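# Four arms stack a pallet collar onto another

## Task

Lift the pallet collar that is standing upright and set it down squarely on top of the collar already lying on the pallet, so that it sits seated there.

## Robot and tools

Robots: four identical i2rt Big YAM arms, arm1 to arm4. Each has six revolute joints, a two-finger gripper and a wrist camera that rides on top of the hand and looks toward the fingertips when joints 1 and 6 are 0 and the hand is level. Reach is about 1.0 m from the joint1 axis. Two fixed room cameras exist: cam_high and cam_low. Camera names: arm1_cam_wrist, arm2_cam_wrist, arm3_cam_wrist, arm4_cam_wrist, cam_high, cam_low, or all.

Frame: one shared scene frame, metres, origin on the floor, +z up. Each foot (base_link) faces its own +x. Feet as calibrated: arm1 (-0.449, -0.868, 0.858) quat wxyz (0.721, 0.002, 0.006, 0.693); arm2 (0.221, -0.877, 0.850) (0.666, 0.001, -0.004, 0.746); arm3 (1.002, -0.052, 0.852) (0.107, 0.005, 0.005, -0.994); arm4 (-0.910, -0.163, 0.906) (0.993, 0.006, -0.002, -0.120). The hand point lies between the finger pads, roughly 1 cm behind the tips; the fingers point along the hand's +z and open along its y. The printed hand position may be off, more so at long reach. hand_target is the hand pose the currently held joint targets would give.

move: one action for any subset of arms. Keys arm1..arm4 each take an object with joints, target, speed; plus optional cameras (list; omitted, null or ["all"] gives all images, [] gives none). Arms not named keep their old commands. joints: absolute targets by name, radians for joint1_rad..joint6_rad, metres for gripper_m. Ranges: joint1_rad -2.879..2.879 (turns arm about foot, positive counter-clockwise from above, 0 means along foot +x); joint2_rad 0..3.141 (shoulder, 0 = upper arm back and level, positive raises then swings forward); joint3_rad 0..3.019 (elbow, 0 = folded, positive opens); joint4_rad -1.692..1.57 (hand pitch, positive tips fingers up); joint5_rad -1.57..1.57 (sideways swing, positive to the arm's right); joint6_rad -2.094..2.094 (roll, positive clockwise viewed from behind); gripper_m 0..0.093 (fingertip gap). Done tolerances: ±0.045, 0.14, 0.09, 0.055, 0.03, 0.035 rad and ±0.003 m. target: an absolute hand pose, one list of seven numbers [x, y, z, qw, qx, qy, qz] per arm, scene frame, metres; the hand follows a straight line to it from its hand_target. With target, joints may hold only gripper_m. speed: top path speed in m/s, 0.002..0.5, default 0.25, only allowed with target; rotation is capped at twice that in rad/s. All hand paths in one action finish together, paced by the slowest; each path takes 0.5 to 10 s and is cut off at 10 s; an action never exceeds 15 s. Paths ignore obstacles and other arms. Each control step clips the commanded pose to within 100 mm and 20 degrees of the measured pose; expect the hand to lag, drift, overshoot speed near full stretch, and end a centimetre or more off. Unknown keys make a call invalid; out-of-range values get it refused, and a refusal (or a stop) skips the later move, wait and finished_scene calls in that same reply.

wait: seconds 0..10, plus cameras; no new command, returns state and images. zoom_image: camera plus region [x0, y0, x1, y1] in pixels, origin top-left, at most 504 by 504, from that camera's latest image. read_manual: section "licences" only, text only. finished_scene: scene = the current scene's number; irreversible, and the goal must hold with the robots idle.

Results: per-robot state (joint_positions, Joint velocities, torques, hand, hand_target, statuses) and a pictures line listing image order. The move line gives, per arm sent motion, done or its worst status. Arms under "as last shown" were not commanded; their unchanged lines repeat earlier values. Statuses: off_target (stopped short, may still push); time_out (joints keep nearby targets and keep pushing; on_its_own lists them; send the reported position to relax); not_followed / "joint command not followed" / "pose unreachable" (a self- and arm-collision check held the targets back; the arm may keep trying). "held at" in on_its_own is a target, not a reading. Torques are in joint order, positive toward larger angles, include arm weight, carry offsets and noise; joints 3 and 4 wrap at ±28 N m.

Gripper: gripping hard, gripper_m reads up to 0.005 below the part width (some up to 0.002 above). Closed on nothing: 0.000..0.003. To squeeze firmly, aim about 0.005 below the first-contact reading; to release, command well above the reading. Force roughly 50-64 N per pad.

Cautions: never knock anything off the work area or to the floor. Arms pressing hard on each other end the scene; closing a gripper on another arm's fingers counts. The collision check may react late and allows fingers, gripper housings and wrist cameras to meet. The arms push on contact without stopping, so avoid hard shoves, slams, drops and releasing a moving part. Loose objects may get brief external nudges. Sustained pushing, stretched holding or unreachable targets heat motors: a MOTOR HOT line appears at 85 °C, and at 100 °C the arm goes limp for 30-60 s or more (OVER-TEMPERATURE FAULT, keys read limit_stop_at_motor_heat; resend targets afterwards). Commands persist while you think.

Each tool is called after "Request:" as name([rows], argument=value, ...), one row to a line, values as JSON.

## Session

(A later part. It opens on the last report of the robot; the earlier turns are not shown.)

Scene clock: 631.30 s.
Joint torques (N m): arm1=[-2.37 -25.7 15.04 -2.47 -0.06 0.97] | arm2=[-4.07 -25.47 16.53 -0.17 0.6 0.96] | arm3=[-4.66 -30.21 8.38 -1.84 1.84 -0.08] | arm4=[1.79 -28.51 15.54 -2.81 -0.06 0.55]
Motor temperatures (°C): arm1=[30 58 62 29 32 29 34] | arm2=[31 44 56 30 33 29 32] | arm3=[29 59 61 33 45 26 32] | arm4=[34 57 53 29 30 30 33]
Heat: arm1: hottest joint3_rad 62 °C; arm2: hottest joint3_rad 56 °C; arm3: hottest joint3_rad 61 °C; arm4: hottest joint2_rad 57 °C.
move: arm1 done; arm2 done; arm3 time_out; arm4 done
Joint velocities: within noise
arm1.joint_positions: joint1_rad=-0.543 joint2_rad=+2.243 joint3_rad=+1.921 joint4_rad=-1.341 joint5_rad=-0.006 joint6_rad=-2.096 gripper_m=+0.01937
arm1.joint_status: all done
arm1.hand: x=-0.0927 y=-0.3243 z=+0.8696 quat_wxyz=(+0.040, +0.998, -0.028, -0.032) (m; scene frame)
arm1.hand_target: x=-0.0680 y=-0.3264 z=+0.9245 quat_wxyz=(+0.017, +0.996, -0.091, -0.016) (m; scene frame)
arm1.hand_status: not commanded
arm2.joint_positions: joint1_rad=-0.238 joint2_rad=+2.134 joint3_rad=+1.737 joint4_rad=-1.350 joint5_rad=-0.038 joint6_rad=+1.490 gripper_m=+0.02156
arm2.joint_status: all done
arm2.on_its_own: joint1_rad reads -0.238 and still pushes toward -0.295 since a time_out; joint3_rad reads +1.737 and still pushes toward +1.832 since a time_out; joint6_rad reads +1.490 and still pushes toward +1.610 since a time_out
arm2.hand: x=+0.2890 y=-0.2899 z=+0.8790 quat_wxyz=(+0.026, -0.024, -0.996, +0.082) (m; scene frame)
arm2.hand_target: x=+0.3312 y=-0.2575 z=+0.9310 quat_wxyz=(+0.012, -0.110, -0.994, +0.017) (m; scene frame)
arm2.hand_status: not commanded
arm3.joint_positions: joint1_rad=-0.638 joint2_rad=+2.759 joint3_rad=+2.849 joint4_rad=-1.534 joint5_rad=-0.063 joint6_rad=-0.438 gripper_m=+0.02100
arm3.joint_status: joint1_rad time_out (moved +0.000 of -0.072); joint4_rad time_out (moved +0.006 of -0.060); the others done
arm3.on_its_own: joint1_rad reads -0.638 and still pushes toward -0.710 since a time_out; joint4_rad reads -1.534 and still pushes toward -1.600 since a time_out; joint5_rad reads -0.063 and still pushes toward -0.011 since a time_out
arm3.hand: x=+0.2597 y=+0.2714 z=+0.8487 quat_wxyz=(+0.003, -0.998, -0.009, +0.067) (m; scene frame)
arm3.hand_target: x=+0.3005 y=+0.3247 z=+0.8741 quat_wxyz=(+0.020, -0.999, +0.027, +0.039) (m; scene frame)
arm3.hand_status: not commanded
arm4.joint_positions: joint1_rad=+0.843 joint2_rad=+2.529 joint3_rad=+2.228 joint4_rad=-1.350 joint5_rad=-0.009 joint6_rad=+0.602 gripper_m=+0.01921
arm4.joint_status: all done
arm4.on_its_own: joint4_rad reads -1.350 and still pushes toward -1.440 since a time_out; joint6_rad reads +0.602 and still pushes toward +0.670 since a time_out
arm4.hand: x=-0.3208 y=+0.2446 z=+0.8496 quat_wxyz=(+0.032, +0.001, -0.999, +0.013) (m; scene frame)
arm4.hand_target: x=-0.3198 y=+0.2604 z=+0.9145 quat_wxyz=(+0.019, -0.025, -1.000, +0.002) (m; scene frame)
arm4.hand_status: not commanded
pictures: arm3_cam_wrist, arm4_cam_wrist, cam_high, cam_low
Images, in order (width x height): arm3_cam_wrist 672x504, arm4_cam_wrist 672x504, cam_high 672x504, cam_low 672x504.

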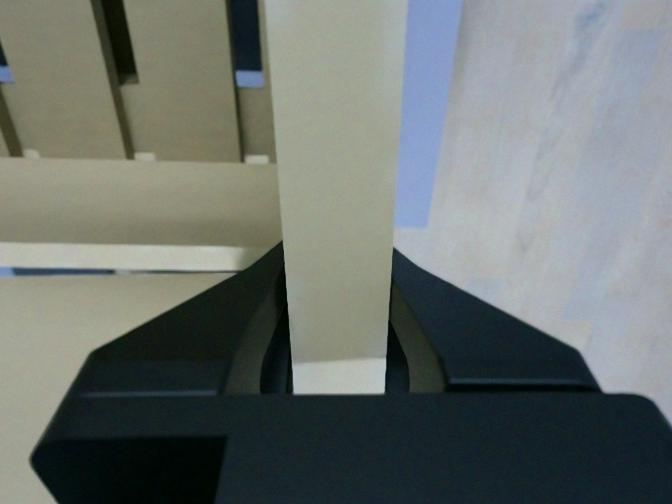

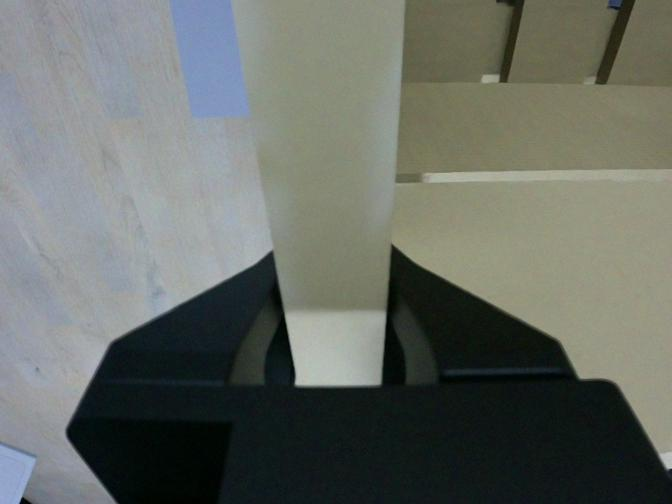

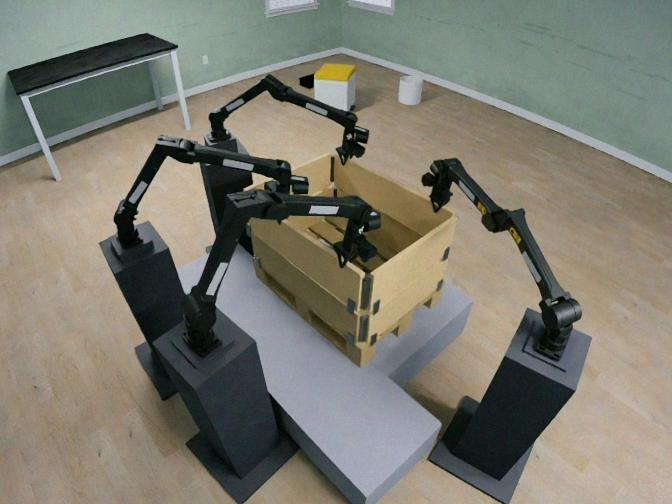

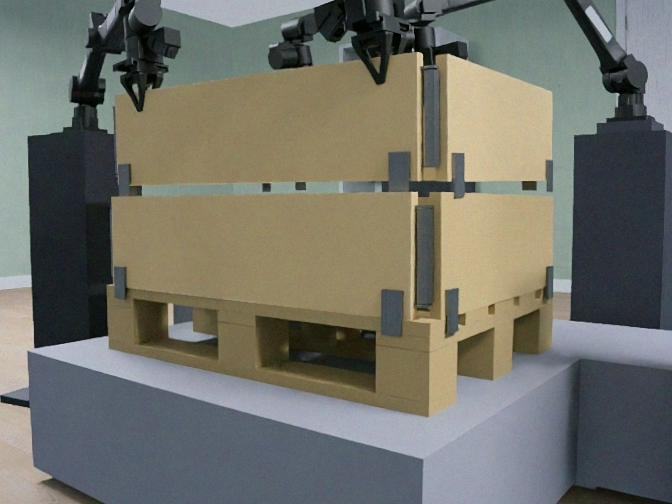

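Request:
move(arm1={"joints":{"joint2_rad":2.18,"joint3_rad":2.05}}, arm2={"joints":{"joint2_rad":2.07,"joint3_rad":1.87}}, arm3={"joints":{"joint1_rad":-0.78,"joint2_rad":2.67,"joint4_rad":-1.60}}, arm4={"joints":{"joint1_rad":0.96,"joint2_rad":2.41}}, cameras=["cam_high","cam_low","arm4_cam_wrist","arm3_cam_wrist"])

Request:
zoom_image(camera="cam_high", region=[230, 200, 480, 370])

Request:
zoom_image(camera="cam_low", region=[360, 100, 600, 350])

Request:
zoom_image(camera="cam_low", region=[80, 100, 320, 350])

Scene clock: 643.67 s.
Joint torques (N m): arm1=[-2.37 -27.11 18.93 -2.32 -0.12 0.97] | arm2=[-3.49 -28.1 18.11 -0.14 0.47 0.96] | arm3=[-9.47 -34.26 8.75 -2.24 1.85 -0.08] | arm4=[9.47 -33.44 14.95 -2.82 -0.65 0.55]
Motor temperatures (°C): arm1=[30 61 62 29 32 29 34] | arm2=[31 44 55 29 33 29 32] | arm3=[29 59 58 33 44 26 32] | arm4=[34 57 54 29 30 30 34]
Heat: arm1: hottest joint3_rad 62 °C; arm2: hottest joint3_rad 55 °C; arm3: hottest joint2_rad 59 °C; arm4: hottest joint2_rad 57 °C.
move: arm1 time_out; arm2 time_out; arm3 time_out; arm4 time_out
Joint velocities: within noise
arm1.joint_positions: joint1_rad=-0.543 joint2_rad=+2.248 joint3_rad=+1.949 joint4_rad=-1.344 joint5_rad=+0.000 joint6_rad=-2.096 gripper_m=+0.01937
arm1.joint_status: joint3_rad time_out (moved +0.028 of +0.129); the others done
arm1.on_its_own: joint3_rad reads +1.949 and still pushes toward +2.050 since a time_out; joint6_rad reads -2.096 and still pushes toward -2.003 since a time_out
arm1.hand: x=-0.0866 y=-0.3175 z=+0.8761 quat_wxyz=(+0.033, +0.999, -0.028, -0.024) (m; scene frame)
arm1.hand_target: x=-0.0543 y=-0.3087 z=+0.9575 quat_wxyz=(-0.017, +0.996, -0.091, +0.006) (m; scene frame)
arm1.hand_status: not commanded
arm2.joint_positions: joint1_rad=-0.246 joint2_rad=+2.134 joint3_rad=+1.756 joint4_rad=-1.352 joint5_rad=-0.035 joint6_rad=+1.490 gripper_m=+0.02156
arm2.joint_status: joint3_rad time_out (moved +0.018 of +0.133); the others done
arm2.on_its_own: joint1_rad reads -0.246 and still pushes toward -0.295 since a time_out; joint3_rad reads +1.756 and still pushes toward +1.868 since a time_out; joint6_rad reads +1.490 and still pushes toward +1.610 since a time_out
arm2.hand: x=+0.2948 y=-0.2839 z=+0.8849 quat_wxyz=(+0.024, -0.027, -0.997, +0.073) (m; scene frame)
arm2.hand_target: x=+0.3334 y=-0.2453 z=+0.9627 quat_wxyz=(+0.010, -0.110, -0.994, -0.015) (m; scene frame)
arm2.hand_status: not commanded
arm3.joint_positions: joint1_rad=-0.648 joint2_rad=+2.755 joint3_rad=+2.845 joint4_rad=-1.522 joint5_rad=-0.065 joint6_rad=-0.447 gripper_m=+0.02100
arm3.joint_status: joint1_rad time_out (moved -0.010 of -0.142); joint4_rad time_out (moved +0.012 of -0.066); the others done
arm3.on_its_own: joint1_rad reads -0.648 and still pushes toward -0.780 since a time_out; joint4_rad reads -1.522 and still pushes toward -1.600 since a time_out; joint5_rad reads -0.065 and still pushes toward -0.011 since a time_out
arm3.hand: x=+0.2603 y=+0.2793 z=+0.8504 quat_wxyz=(+0.006, -0.997, -0.010, +0.072) (m; scene frame)
arm3.hand_target: x=+0.3244 y=+0.3745 z=+0.9137 quat_wxyz=(+0.034, -0.996, +0.057, +0.061) (m; scene frame)
arm3.hand_status: not commanded
arm4.joint_positions: joint1_rad=+0.858 joint2_rad=+2.529 joint3_rad=+2.235 joint4_rad=-1.349 joint5_rad=+0.008 joint6_rad=+0.602 gripper_m=+0.01921
arm4.joint_status: joint1_rad time_out (moved +0.015 of +0.117); the others done
arm4.on_its_own: joint1_rad reads +0.858 and still pushes toward +0.960 since a time_out; joint4_rad reads -1.349 and still pushes toward -1.440 since a time_out; joint6_rad reads +0.602 and still pushes toward +0.670 since a time_out
arm4.hand: x=-0.3230 y=+0.2528 z=+0.8522 quat_wxyz=(+0.024, +0.009, -1.000, +0.018) (m; scene frame)
arm4.hand_target: x=-0.3597 y=+0.3215 z=+0.9610 quat_wxyz=(-0.008, +0.025, -1.000, -0.017) (m; scene frame)
arm4.hand_status: not commanded
pictures: arm3_cam_wrist, arm4_cam_wrist, cam_high, cam_low
Images, in order (width x height): arm3_cam_wrist 672x504, arm4_cam_wrist 672x504, cam_high 672x504, cam_low 672x504.

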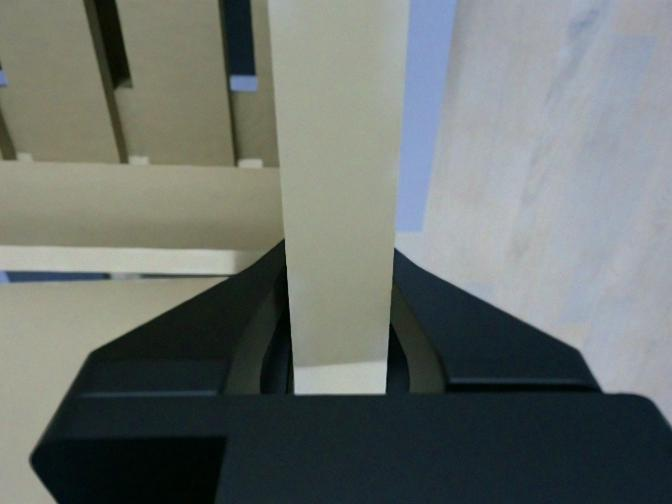

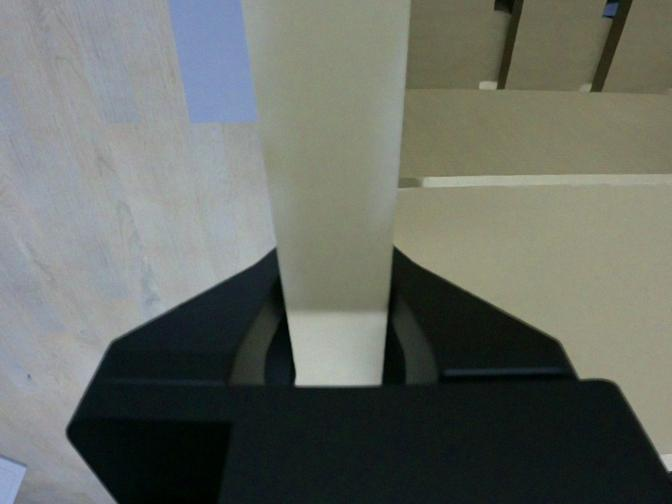

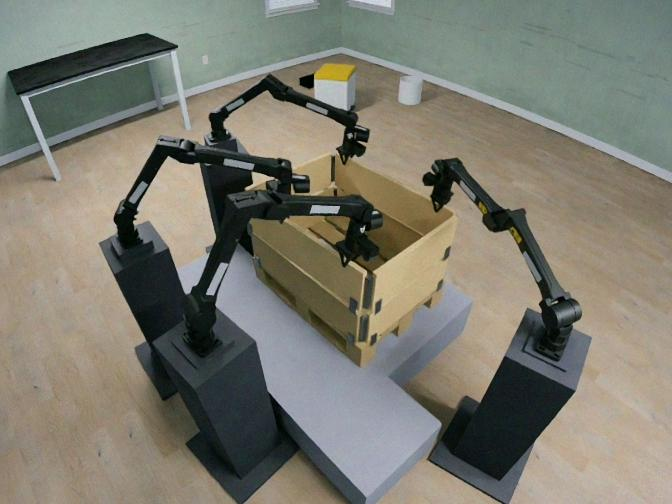

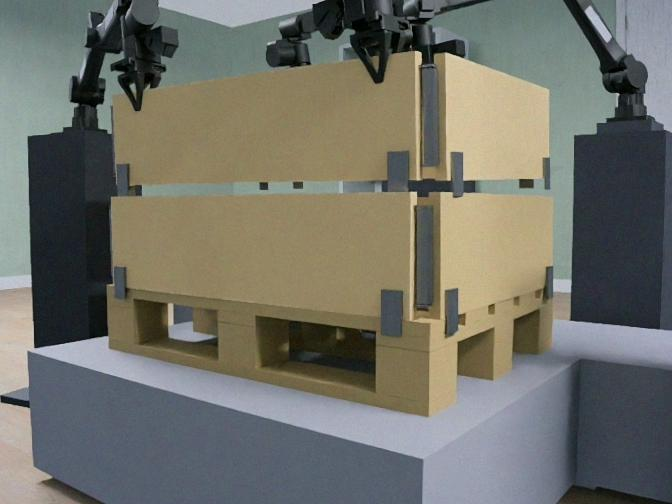

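Scaled by 2.016 from the camera's 672x504 image, which has a finer 960x720 frame.

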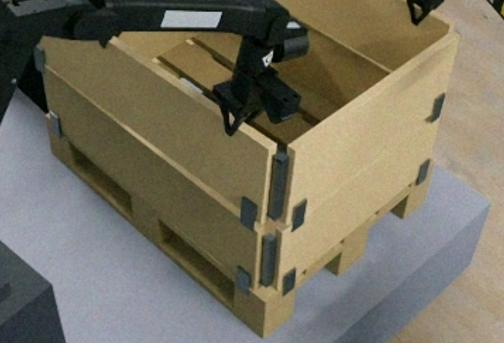

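Scaled by 2.016 from the camera's 672x504 image, which has a finer 960x720 frame.

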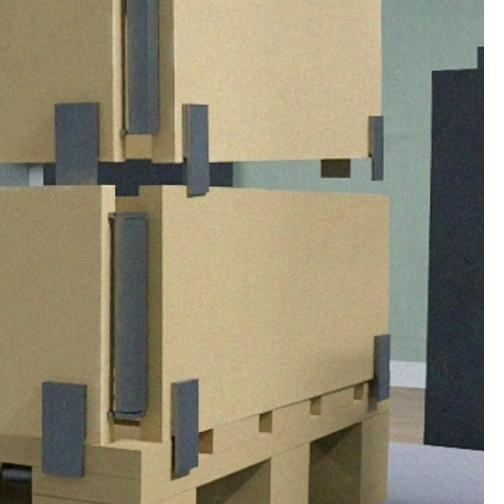

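Scaled by 2.016 from the camera's 672x504 image, which has a finer 960x720 frame.

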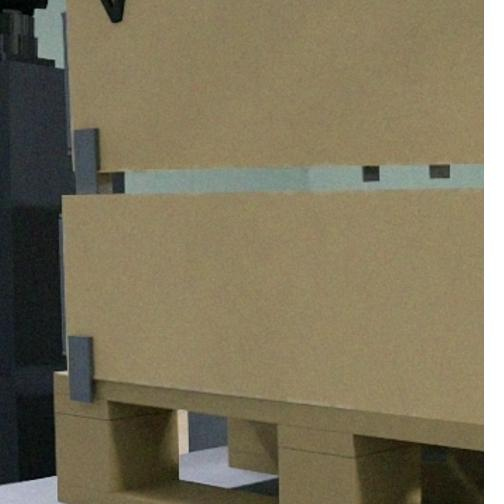

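Request:
move(arm1={"joints":{"joint2_rad":2.17,"joint3_rad":2.11}}, arm2={"joints":{"joint2_rad":2.05,"joint3_rad":1.92}}, arm3={"joints":{"joint1_rad":-0.83,"joint2_rad":2.61,"joint4_rad":-1.60}}, arm4={"joints":{"joint1_rad":1.01,"joint2_rad":2.37,"joint3_rad":2.34}}, cameras=["cam_high","cam_low","arm4_cam_wrist","arm3_cam_wrist"])

Request:
zoom_image(camera="cam_high", region=[230, 200, 480, 370])

Request:
zoom_image(camera="cam_low", region=[360, 100, 600, 350])

Request:
zoom_image(camera="cam_low", region=[80, 100, 320, 350])

Scene clock: 652.43 s.
Joint torques (N m): arm1=[-2.73 -29.68 18.03 -1.89 0.18 0.98] | arm2=[-3.02 -30.15 18.35 0.02 0.47 0.96] | arm3=[-10.99 -35.43 10.33 -2.39 2.08 0.09] | arm4=[11.22 -35.31 14.48 -2.71 -1.14 0.41]
Motor temperatures (°C): arm1=[30 62 63 29 32 29 34] | arm2=[31 44 54 29 33 30 32] | arm3=[29 61 57 33 44 26 32] | arm4=[34 58 55 29 31 30 34]
Heat: arm1: hottest joint3_rad 63 °C; arm2: hottest joint3_rad 54 °C; arm3: hottest joint2_rad 61 °C; arm4: hottest joint2_rad 58 °C.
move: arm1 done; arm2 time_out; arm3 time_out; arm4 time_out
Joint velocities: within noise
arm1.joint_positions: joint1_rad=-0.539 joint2_rad=+2.265 joint3_rad=+2.022 joint4_rad=-1.352 joint5_rad=-0.018 joint6_rad=-2.096 gripper_m=+0.01937
arm1.joint_status: all done
arm1.on_its_own: joint6_rad reads -2.096 and still pushes toward -2.003 since a time_out
arm1.hand: x=-0.0795 y=-0.2959 z=+0.8911 quat_wxyz=(+0.008, +0.999, -0.026, -0.019) (m; scene frame)
arm1.hand_target: x=-0.0455 y=-0.2936 z=+0.9879 quat_wxyz=(-0.049, +0.994, -0.091, +0.019) (m; scene frame)
arm1.hand_status: not commanded
arm2.joint_positions: joint1_rad=-0.252 joint2_rad=+2.134 joint3_rad=+1.808 joint4_rad=-1.353 joint5_rad=-0.035 joint6_rad=+1.490 gripper_m=+0.02156
arm2.joint_status: joint3_rad time_out (moved +0.052 of +0.164); the others done
arm2.on_its_own: joint3_rad reads +1.808 and still pushes toward +1.920 since a time_out; joint6_rad reads +1.490 and still pushes toward +1.610 since a time_out
arm2.hand: x=+0.3013 y=-0.2655 z=+0.9021 quat_wxyz=(+0.021, -0.030, -0.998, +0.048) (m; scene frame)
arm2.hand_target: x=+0.3363 y=-0.2296 z=+0.9956 quat_wxyz=(+0.008, -0.109, -0.993, -0.051) (m; scene frame)
arm2.hand_status: not commanded
arm3.joint_positions: joint1_rad=-0.678 joint2_rad=+2.711 joint3_rad=+2.825 joint4_rad=-1.515 joint5_rad=-0.071 joint6_rad=-0.464 gripper_m=+0.02096
arm3.joint_status: joint1_rad time_out (moved -0.031 of -0.182); joint4_rad time_out (moved +0.006 of -0.078); the others done
arm3.on_its_own: joint1_rad reads -0.678 and still pushes toward -0.830 since a time_out; joint4_rad reads -1.515 and still pushes toward -1.600 since a time_out; joint5_rad reads -0.071 and still pushes toward -0.011 since a time_out
arm3.hand: x=+0.2678 y=+0.3017 z=+0.8775 quat_wxyz=(+0.012, -0.996, -0.004, +0.087) (m; scene frame)
arm3.hand_target: x=+0.3441 y=+0.4089 z=+0.9609 quat_wxyz=(+0.051, -0.992, +0.081, +0.086) (m; scene frame)
arm3.hand_status: not commanded
arm4.joint_positions: joint1_rad=+0.887 joint2_rad=+2.510 joint3_rad=+2.284 joint4_rad=-1.349 joint5_rad=+0.020 joint6_rad=+0.617 gripper_m=+0.01904
arm4.joint_status: joint1_rad time_out (moved +0.029 of +0.152); joint2_rad time_out (moved -0.018 of -0.159); the others done
arm4.on_its_own: joint1_rad reads +0.887 and still pushes toward +1.010 since a time_out; joint2_rad reads +2.510 and still pushes toward +2.370 since a time_out; joint4_rad reads -1.349 and still pushes toward -1.440 since a time_out; joint5_rad reads +0.020 and still pushes toward -0.011 since a time_out; joint6_rad reads +0.617 and still pushes toward +0.670 since a time_out
arm4.hand: x=-0.3182 y=+0.2794 z=+0.8829 quat_wxyz=(-0.007, +0.015, -1.000, +0.003) (m; scene frame)
arm4.hand_target: x=-0.3753 y=+0.3572 z=+1.0059 quat_wxyz=(-0.038, +0.050, -0.997, -0.044) (m; scene frame)
arm4.hand_status: not commanded
pictures: arm3_cam_wrist, arm4_cam_wrist, cam_high, cam_low
Images, in order (width x height): arm3_cam_wrist 672x504, arm4_cam_wrist 672x504, cam_high 672x504, cam_low 672x504.

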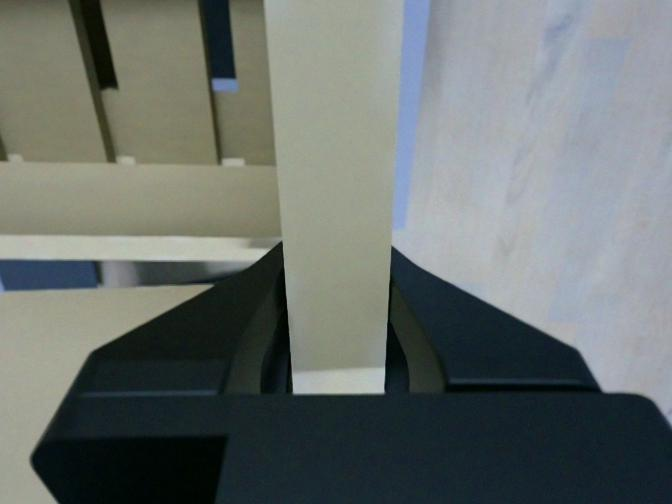

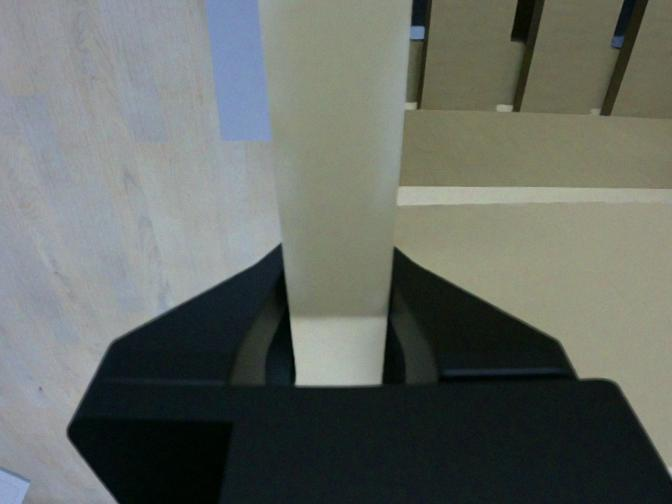

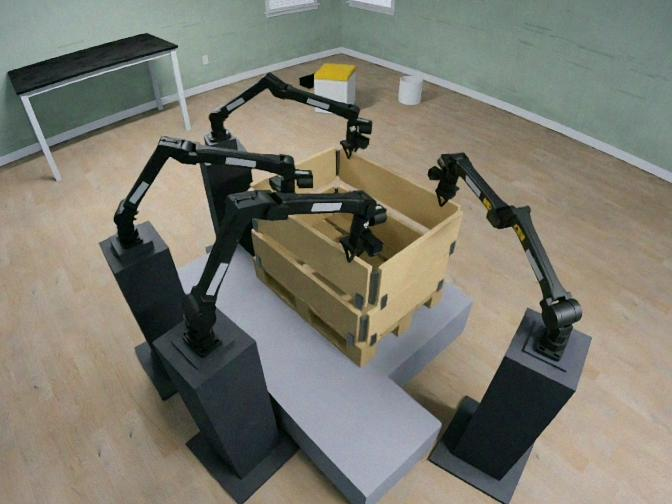

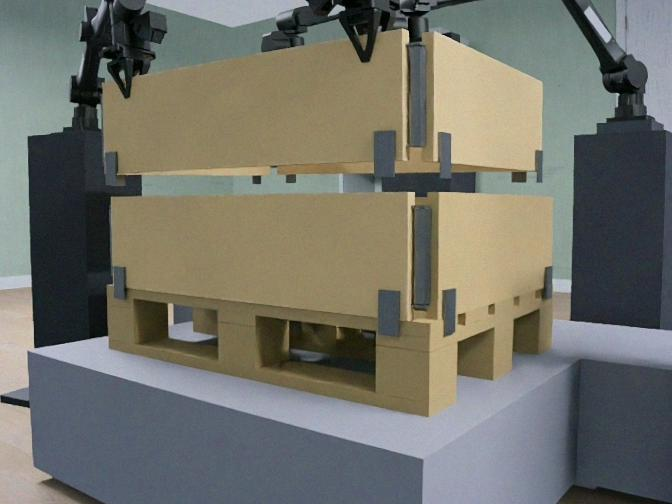

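Scaled by 2.016 from the camera's 672x504 image, which has a finer 960x720 frame.

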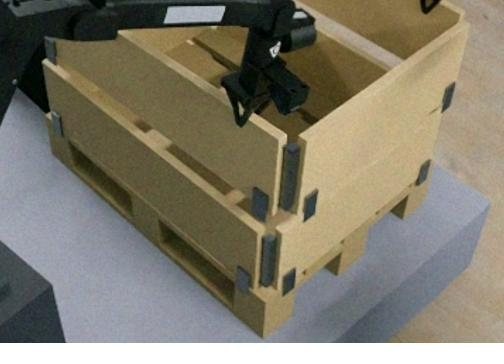

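Scaled by 2.016 from the camera's 672x504 image, which has a finer 960x720 frame.

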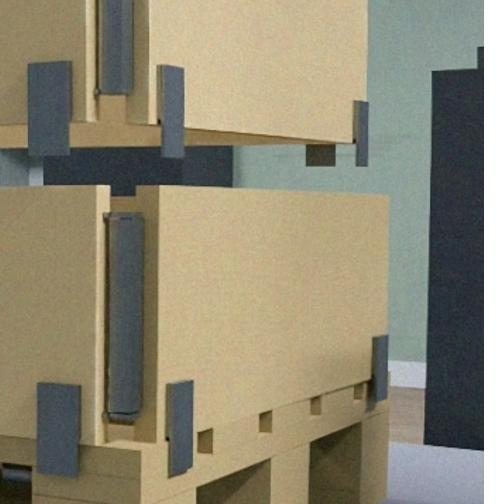

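Scaled by 2.016 from the camera's 672x504 image, which has a finer 960x720 frame.

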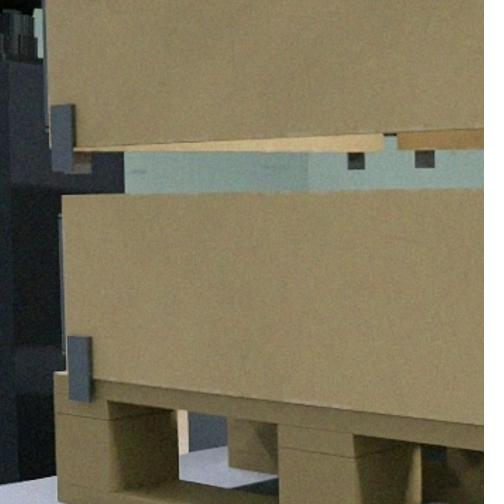

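Request:
move(arm1={"joints":{"joint1_rad":-0.555,"joint3_rad":2.06}}, arm2={"joints":{"joint1_rad":-0.275,"joint3_rad":1.87}}, arm3={"joints":{"joint1_rad":-0.63,"joint2_rad":2.61,"joint4_rad":-1.60}}, arm4={"joints":{"joint1_rad":0.87,"joint2_rad":2.36,"joint3_rad":2.26}}, cameras=["cam_high","cam_low","arm4_cam_wrist","arm3_cam_wrist"])

Request:
zoom_image(camera="cam_high", region=[230, 200, 480, 370])

Request:
zoom_image(camera="cam_low", region=[360, 100, 600, 350])

Request:
zoom_image(camera="cam_low", region=[80, 100, 320, 350])

Scene clock: 664.70 s.
Joint torques (N m): arm1=[-1.26 -29.63 13.96 -1.1 -0.19 0.98] | arm2=[-1.49 -30.04 15.16 0.49 0.12 0.96] | arm3=[2.49 -35.49 11.03 -2.4 1.25 0.03] | arm4=[0.85 -35.55 9.98 -2.76 -0.25 0.4]
Motor temperatures (°C): arm1=[30 60 64 29 32 29 34] | arm2=[31 45 54 29 32 30 32] | arm3=[29 65 56 33 45 26 32] | arm4=[34 58 56 29 31 30 34]
Heat: arm1: hottest joint3_rad 64 °C; arm2: hottest joint3_rad 54 °C; arm3: hottest joint2_rad 65 °C; arm4: hottest joint2_rad 58 °C.
move: arm1 done; arm2 done; arm3 time_out; arm4 time_out
Joint velocities: within noise
arm1.joint_positions: joint1_rad=-0.538 joint2_rad=+2.265 joint3_rad=+2.016 joint4_rad=-1.372 joint5_rad=+0.003 joint6_rad=-2.096 gripper_m=+0.01937
arm1.joint_status: all done
arm1.on_its_own: joint6_rad reads -2.096 and still pushes toward -2.003 since a time_out
arm1.hand: x=-0.0806 y=-0.3034 z=+0.8890 quat_wxyz=(+0.025, +0.999, -0.026, -0.017) (m; scene frame)
arm1.hand_target: x=-0.0634 y=-0.2983 z=+0.9680 quat_wxyz=(-0.025, +0.996, -0.081, +0.011) (m; scene frame)
arm1.hand_status: not commanded
arm2.joint_positions: joint1_rad=-0.252 joint2_rad=+2.134 joint3_rad=+1.793 joint4_rad=-1.368 joint5_rad=-0.027 joint6_rad=+1.490 gripper_m=+0.02155
arm2.joint_status: all done
arm2.on_its_own: joint6_rad reads +1.490 and still pushes toward +1.610 since a time_out
arm2.hand: x=+0.3009 y=-0.2746 z=+0.8977 quat_wxyz=(+0.019, -0.029, -0.997, +0.063) (m; scene frame)
arm2.hand_target: x=+0.3206 y=-0.2428 z=+0.9756 quat_wxyz=(+0.010, -0.100, -0.995, -0.025) (m; scene frame)
arm2.hand_status: not commanded
arm3.joint_positions: joint1_rad=-0.649 joint2_rad=+2.711 joint3_rad=+2.817 joint4_rad=-1.515 joint5_rad=-0.048 joint6_rad=-0.450 gripper_m=+0.02096
arm3.joint_status: joint4_rad time_out (moved +0.000 of -0.085); the others done
arm3.on_its_own: joint4_rad reads -1.515 and still pushes toward -1.600 since a time_out; joint5_rad reads -0.048 and still pushes toward -0.011 since a time_out
arm3.hand: x=+0.2609 y=+0.2826 z=+0.8733 quat_wxyz=(+0.018, -0.997, -0.010, +0.078) (m; scene frame)
arm3.hand_target: x=+0.2655 y=+0.2694 z=+0.9589 quat_wxyz=(+0.041, -0.995, -0.014, +0.090) (m; scene frame)
arm3.hand_status: not commanded
arm4.joint_positions: joint1_rad=+0.864 joint2_rad=+2.508 joint3_rad=+2.254 joint4_rad=-1.349 joint5_rad=-0.004 joint6_rad=+0.617 gripper_m=+0.01905
arm4.joint_status: joint2_rad time_out (moved -0.003 of -0.150); the others done
arm4.on_its_own: joint2_rad reads +2.508 and still pushes toward +2.360 since a time_out; joint4_rad reads -1.349 and still pushes toward -1.440 since a time_out; joint6_rad reads +0.617 and still pushes toward +0.670 since a time_out
arm4.hand: x=-0.3183 y=+0.2634 z=+0.8736 quat_wxyz=(+0.011, +0.003, -1.000, +0.001) (m; scene frame)
arm4.hand_target: x=-0.3248 y=+0.2654 z=+0.9802 quat_wxyz=(-0.012, -0.020, -1.000, -0.021) (m; scene frame)
arm4.hand_status: not commanded
pictures: arm3_cam_wrist, arm4_cam_wrist, cam_high, cam_low
Images, in order (width x height): arm3_cam_wrist 672x504, arm4_cam_wrist 672x504, cam_high 672x504, cam_low 672x504.

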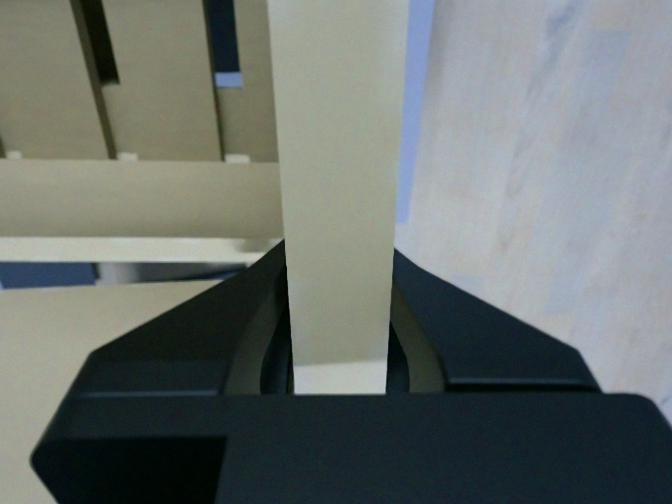

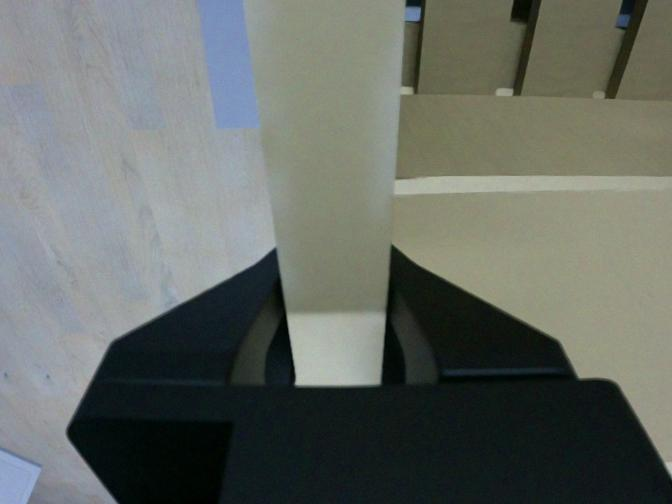

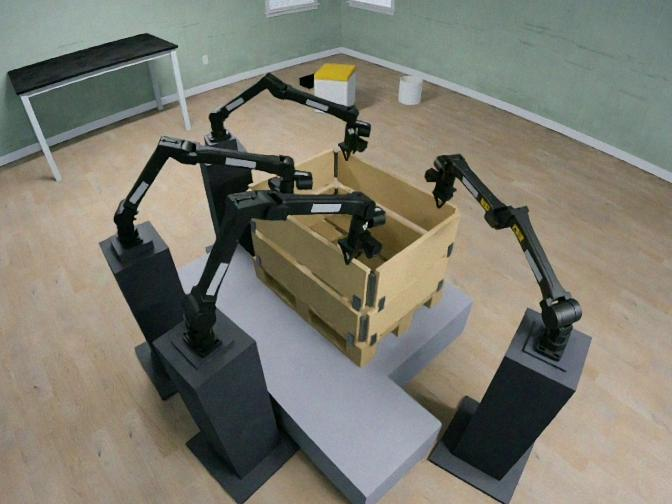

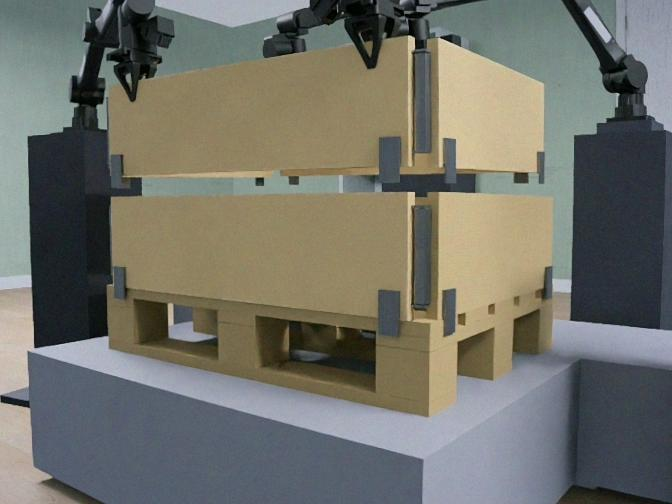

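Scaled by 2.016 from the camera's 672x504 image, which has a finer 960x720 frame.

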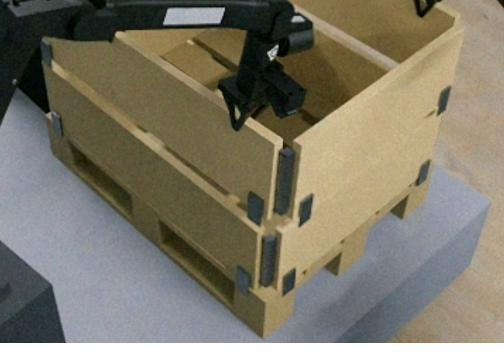

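Scaled by 2.016 from the camera's 672x504 image, which has a finer 960x720 frame.

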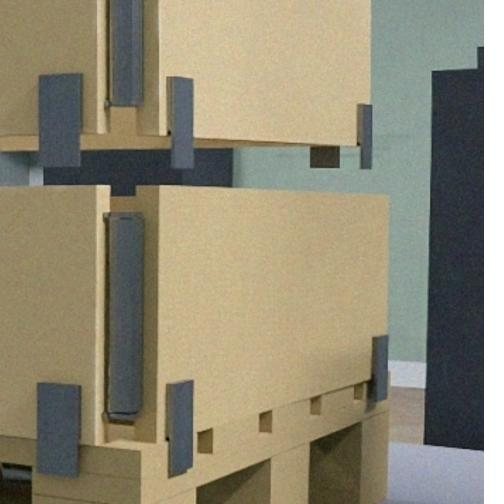

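Scaled by 2.016 from the camera's 672x504 image, which has a finer 960x720 frame.

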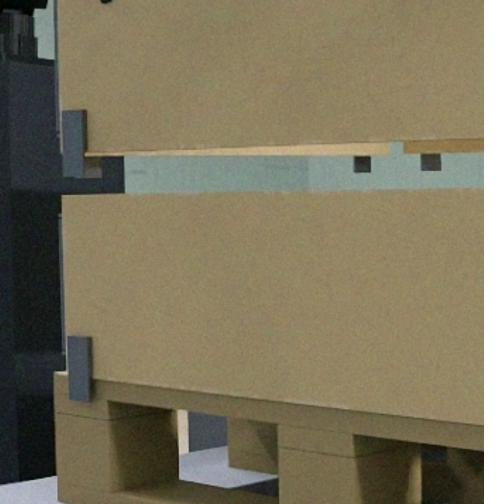

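Request:
move(arm1={"joints":{"joint1_rad":-0.49}}, arm2={"joints":{"joint1_rad":-0.20}}, cameras=["cam_high","cam_low","arm4_cam_wrist","arm3_cam_wrist"])

Request:
zoom_image(camera="cam_high", region=[230, 200, 480, 370])

Request:
zoom_image(camera="cam_low", region=[360, 100, 600, 350])

Scene clock: 675.87 s.
Joint torques (N m): arm1=[1.38 -29.51 14.41 -0.36 -0.25 0.97] | arm2=[1.08 -30.04 15.16 0.49 -0.18 0.96] | arm3=[2.55 -35.43 11.06 -2.4 1.18 0.04] | arm4=[0.97 -35.66 10.04 -2.92 -0.16 0.39]
Motor temperatures (°C): arm1=[30 60 63 29 32 29 34] | arm2=[31 46 54 29 32 30 32] | arm3=[29 67 57 33 43 26 32] | arm4=[34 59 57 29 31 30 34]
Heat: arm1: hottest joint3_rad 63 °C; arm2: hottest joint3_rad 54 °C; arm3: hottest joint2_rad 67 °C; arm4: hottest joint2_rad 59 °C.
move: arm1 done; arm2 done
Joint velocities: within noise
arm1.joint_positions: joint1_rad=-0.504 joint2_rad=+2.265 joint3_rad=+2.011 joint4_rad=-1.396 joint5_rad=+0.005 joint6_rad=-2.096 gripper_m=+0.01936
arm1.joint_status: all done
arm1.on_its_own: joint6_rad reads -2.096 and still pushes toward -2.003 since a time_out
arm1.hand: x=-0.1041 y=-0.2981 z=+0.8876 quat_wxyz=(+0.038, +0.999, -0.009, -0.024) (m; scene frame)
arm1.hand_target: x=-0.1021 y=-0.2757 z=+0.9682 quat_wxyz=(-0.023, +0.999, -0.049, +0.009) (m; scene frame)
arm1.hand_status: not commanded
arm2.joint_positions: joint1_rad=-0.209 joint2_rad=+2.134 joint3_rad=+1.793 joint4_rad=-1.367 joint5_rad=-0.010 joint6_rad=+1.490 gripper_m=+0.02156
arm2.joint_status: all done
arm2.on_its_own: joint6_rad reads +1.490 and still pushes toward +1.610 since a time_out
arm2.hand: x=+0.2780 y=-0.2716 z=+0.8975 quat_wxyz=(+0.009, -0.008, -0.998, +0.064) (m; scene frame)
arm2.hand_target: x=+0.2745 y=-0.2369 z=+0.9754 quat_wxyz=(+0.006, -0.062, -0.998, -0.025) (m; scene frame)
arm2.hand_status: not commanded
arm3.joint_positions: joint1_rad=-0.649 joint2_rad=+2.711 joint3_rad=+2.817 joint4_rad=-1.515 joint5_rad=-0.047 joint6_rad=-0.455 gripper_m=+0.02096
arm3.joint_status: not commanded
arm3.on_its_own: joint4_rad reads -1.515 and still pushes toward -1.600 since a time_out; joint5_rad reads -0.047 and still pushes toward -0.011 since a time_out
arm3.hand: x=+0.2610 y=+0.2828 z=+0.8733 quat_wxyz=(+0.019, -0.997, -0.013, +0.078) (m; scene frame)
arm3.hand_target: x=+0.2655 y=+0.2694 z=+0.9589 quat_wxyz=(+0.041, -0.995, -0.016, +0.090) (m; scene frame)
arm3.hand_status: not commanded
arm4.joint_positions: joint1_rad=+0.864 joint2_rad=+2.508 joint3_rad=+2.254 joint4_rad=-1.343 joint5_rad=-0.006 joint6_rad=+0.617 gripper_m=+0.01904
arm4.joint_status: not commanded
arm4.on_its_own: joint2_rad reads +2.508 and still pushes toward +2.360 since a time_out; joint4_rad reads -1.343 and still pushes toward -1.440 since a time_out; joint6_rad reads +0.617 and still pushes toward +0.670 since a time_out
arm4.hand: x=-0.3172 y=+0.2645 z=+0.8736 quat_wxyz=(+0.009, +0.003, -1.000, -0.001) (m; scene frame)
arm4.hand_target: x=-0.3245 y=+0.2655 z=+0.9802 quat_wxyz=(-0.012, -0.020, -1.000, -0.021) (m; scene frame)
arm4.hand_status: not commanded
pictures: arm3_cam_wrist, arm4_cam_wrist, cam_high, cam_low
Images, in order (width x height): arm3_cam_wrist 672x504, arm4_cam_wrist 672x504, cam_high 672x504, cam_low 672x504.

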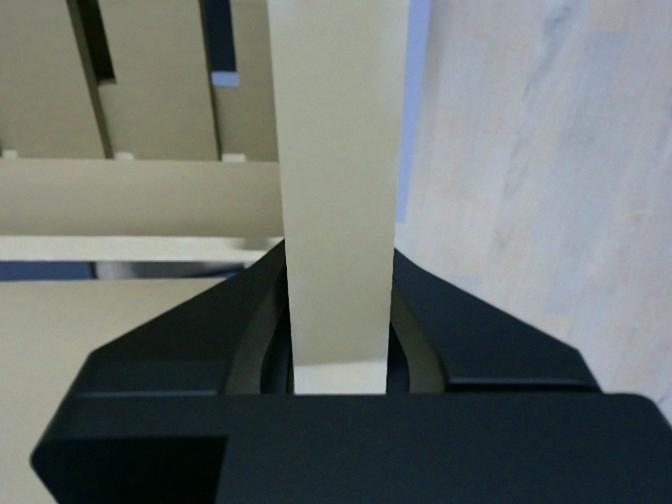

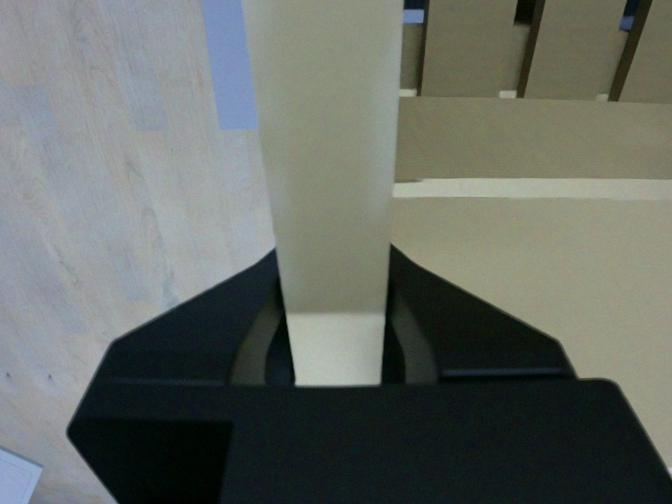

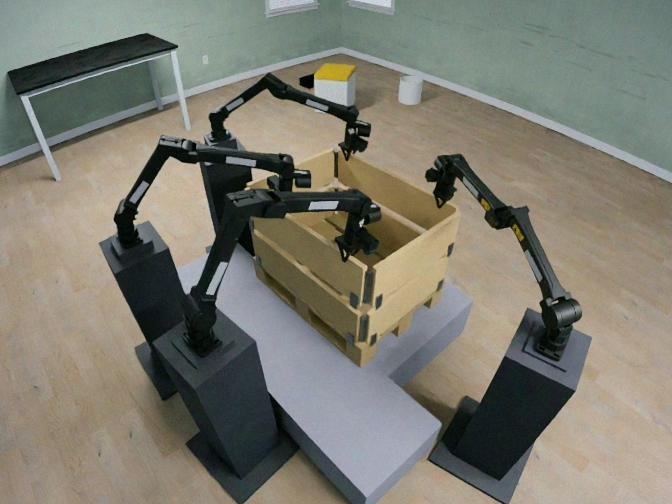

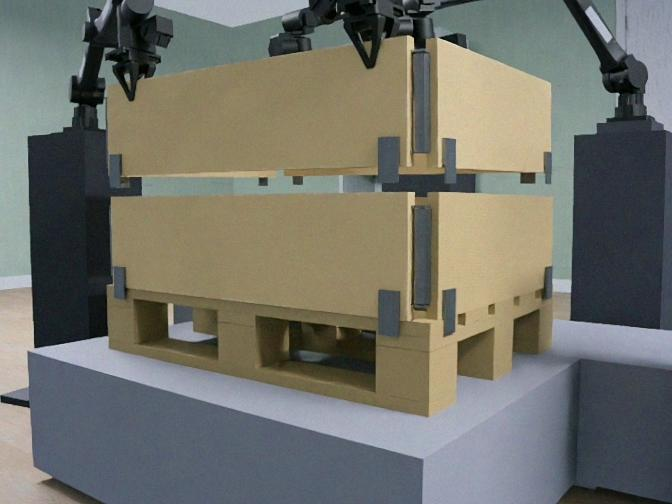

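Scaled by 2.016 from the camera's 672x504 image, which has a finer 960x720 frame.

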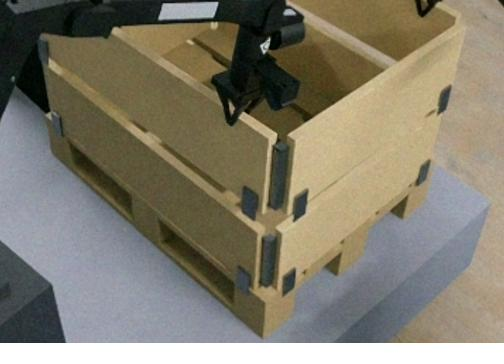

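Scaled by 2.016 from the camera's 672x504 image, which has a finer 960x720 frame.

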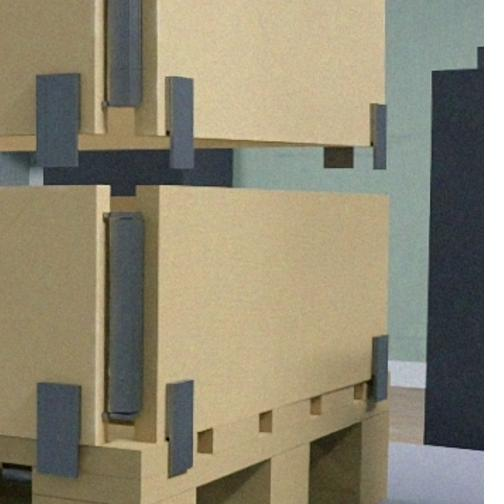

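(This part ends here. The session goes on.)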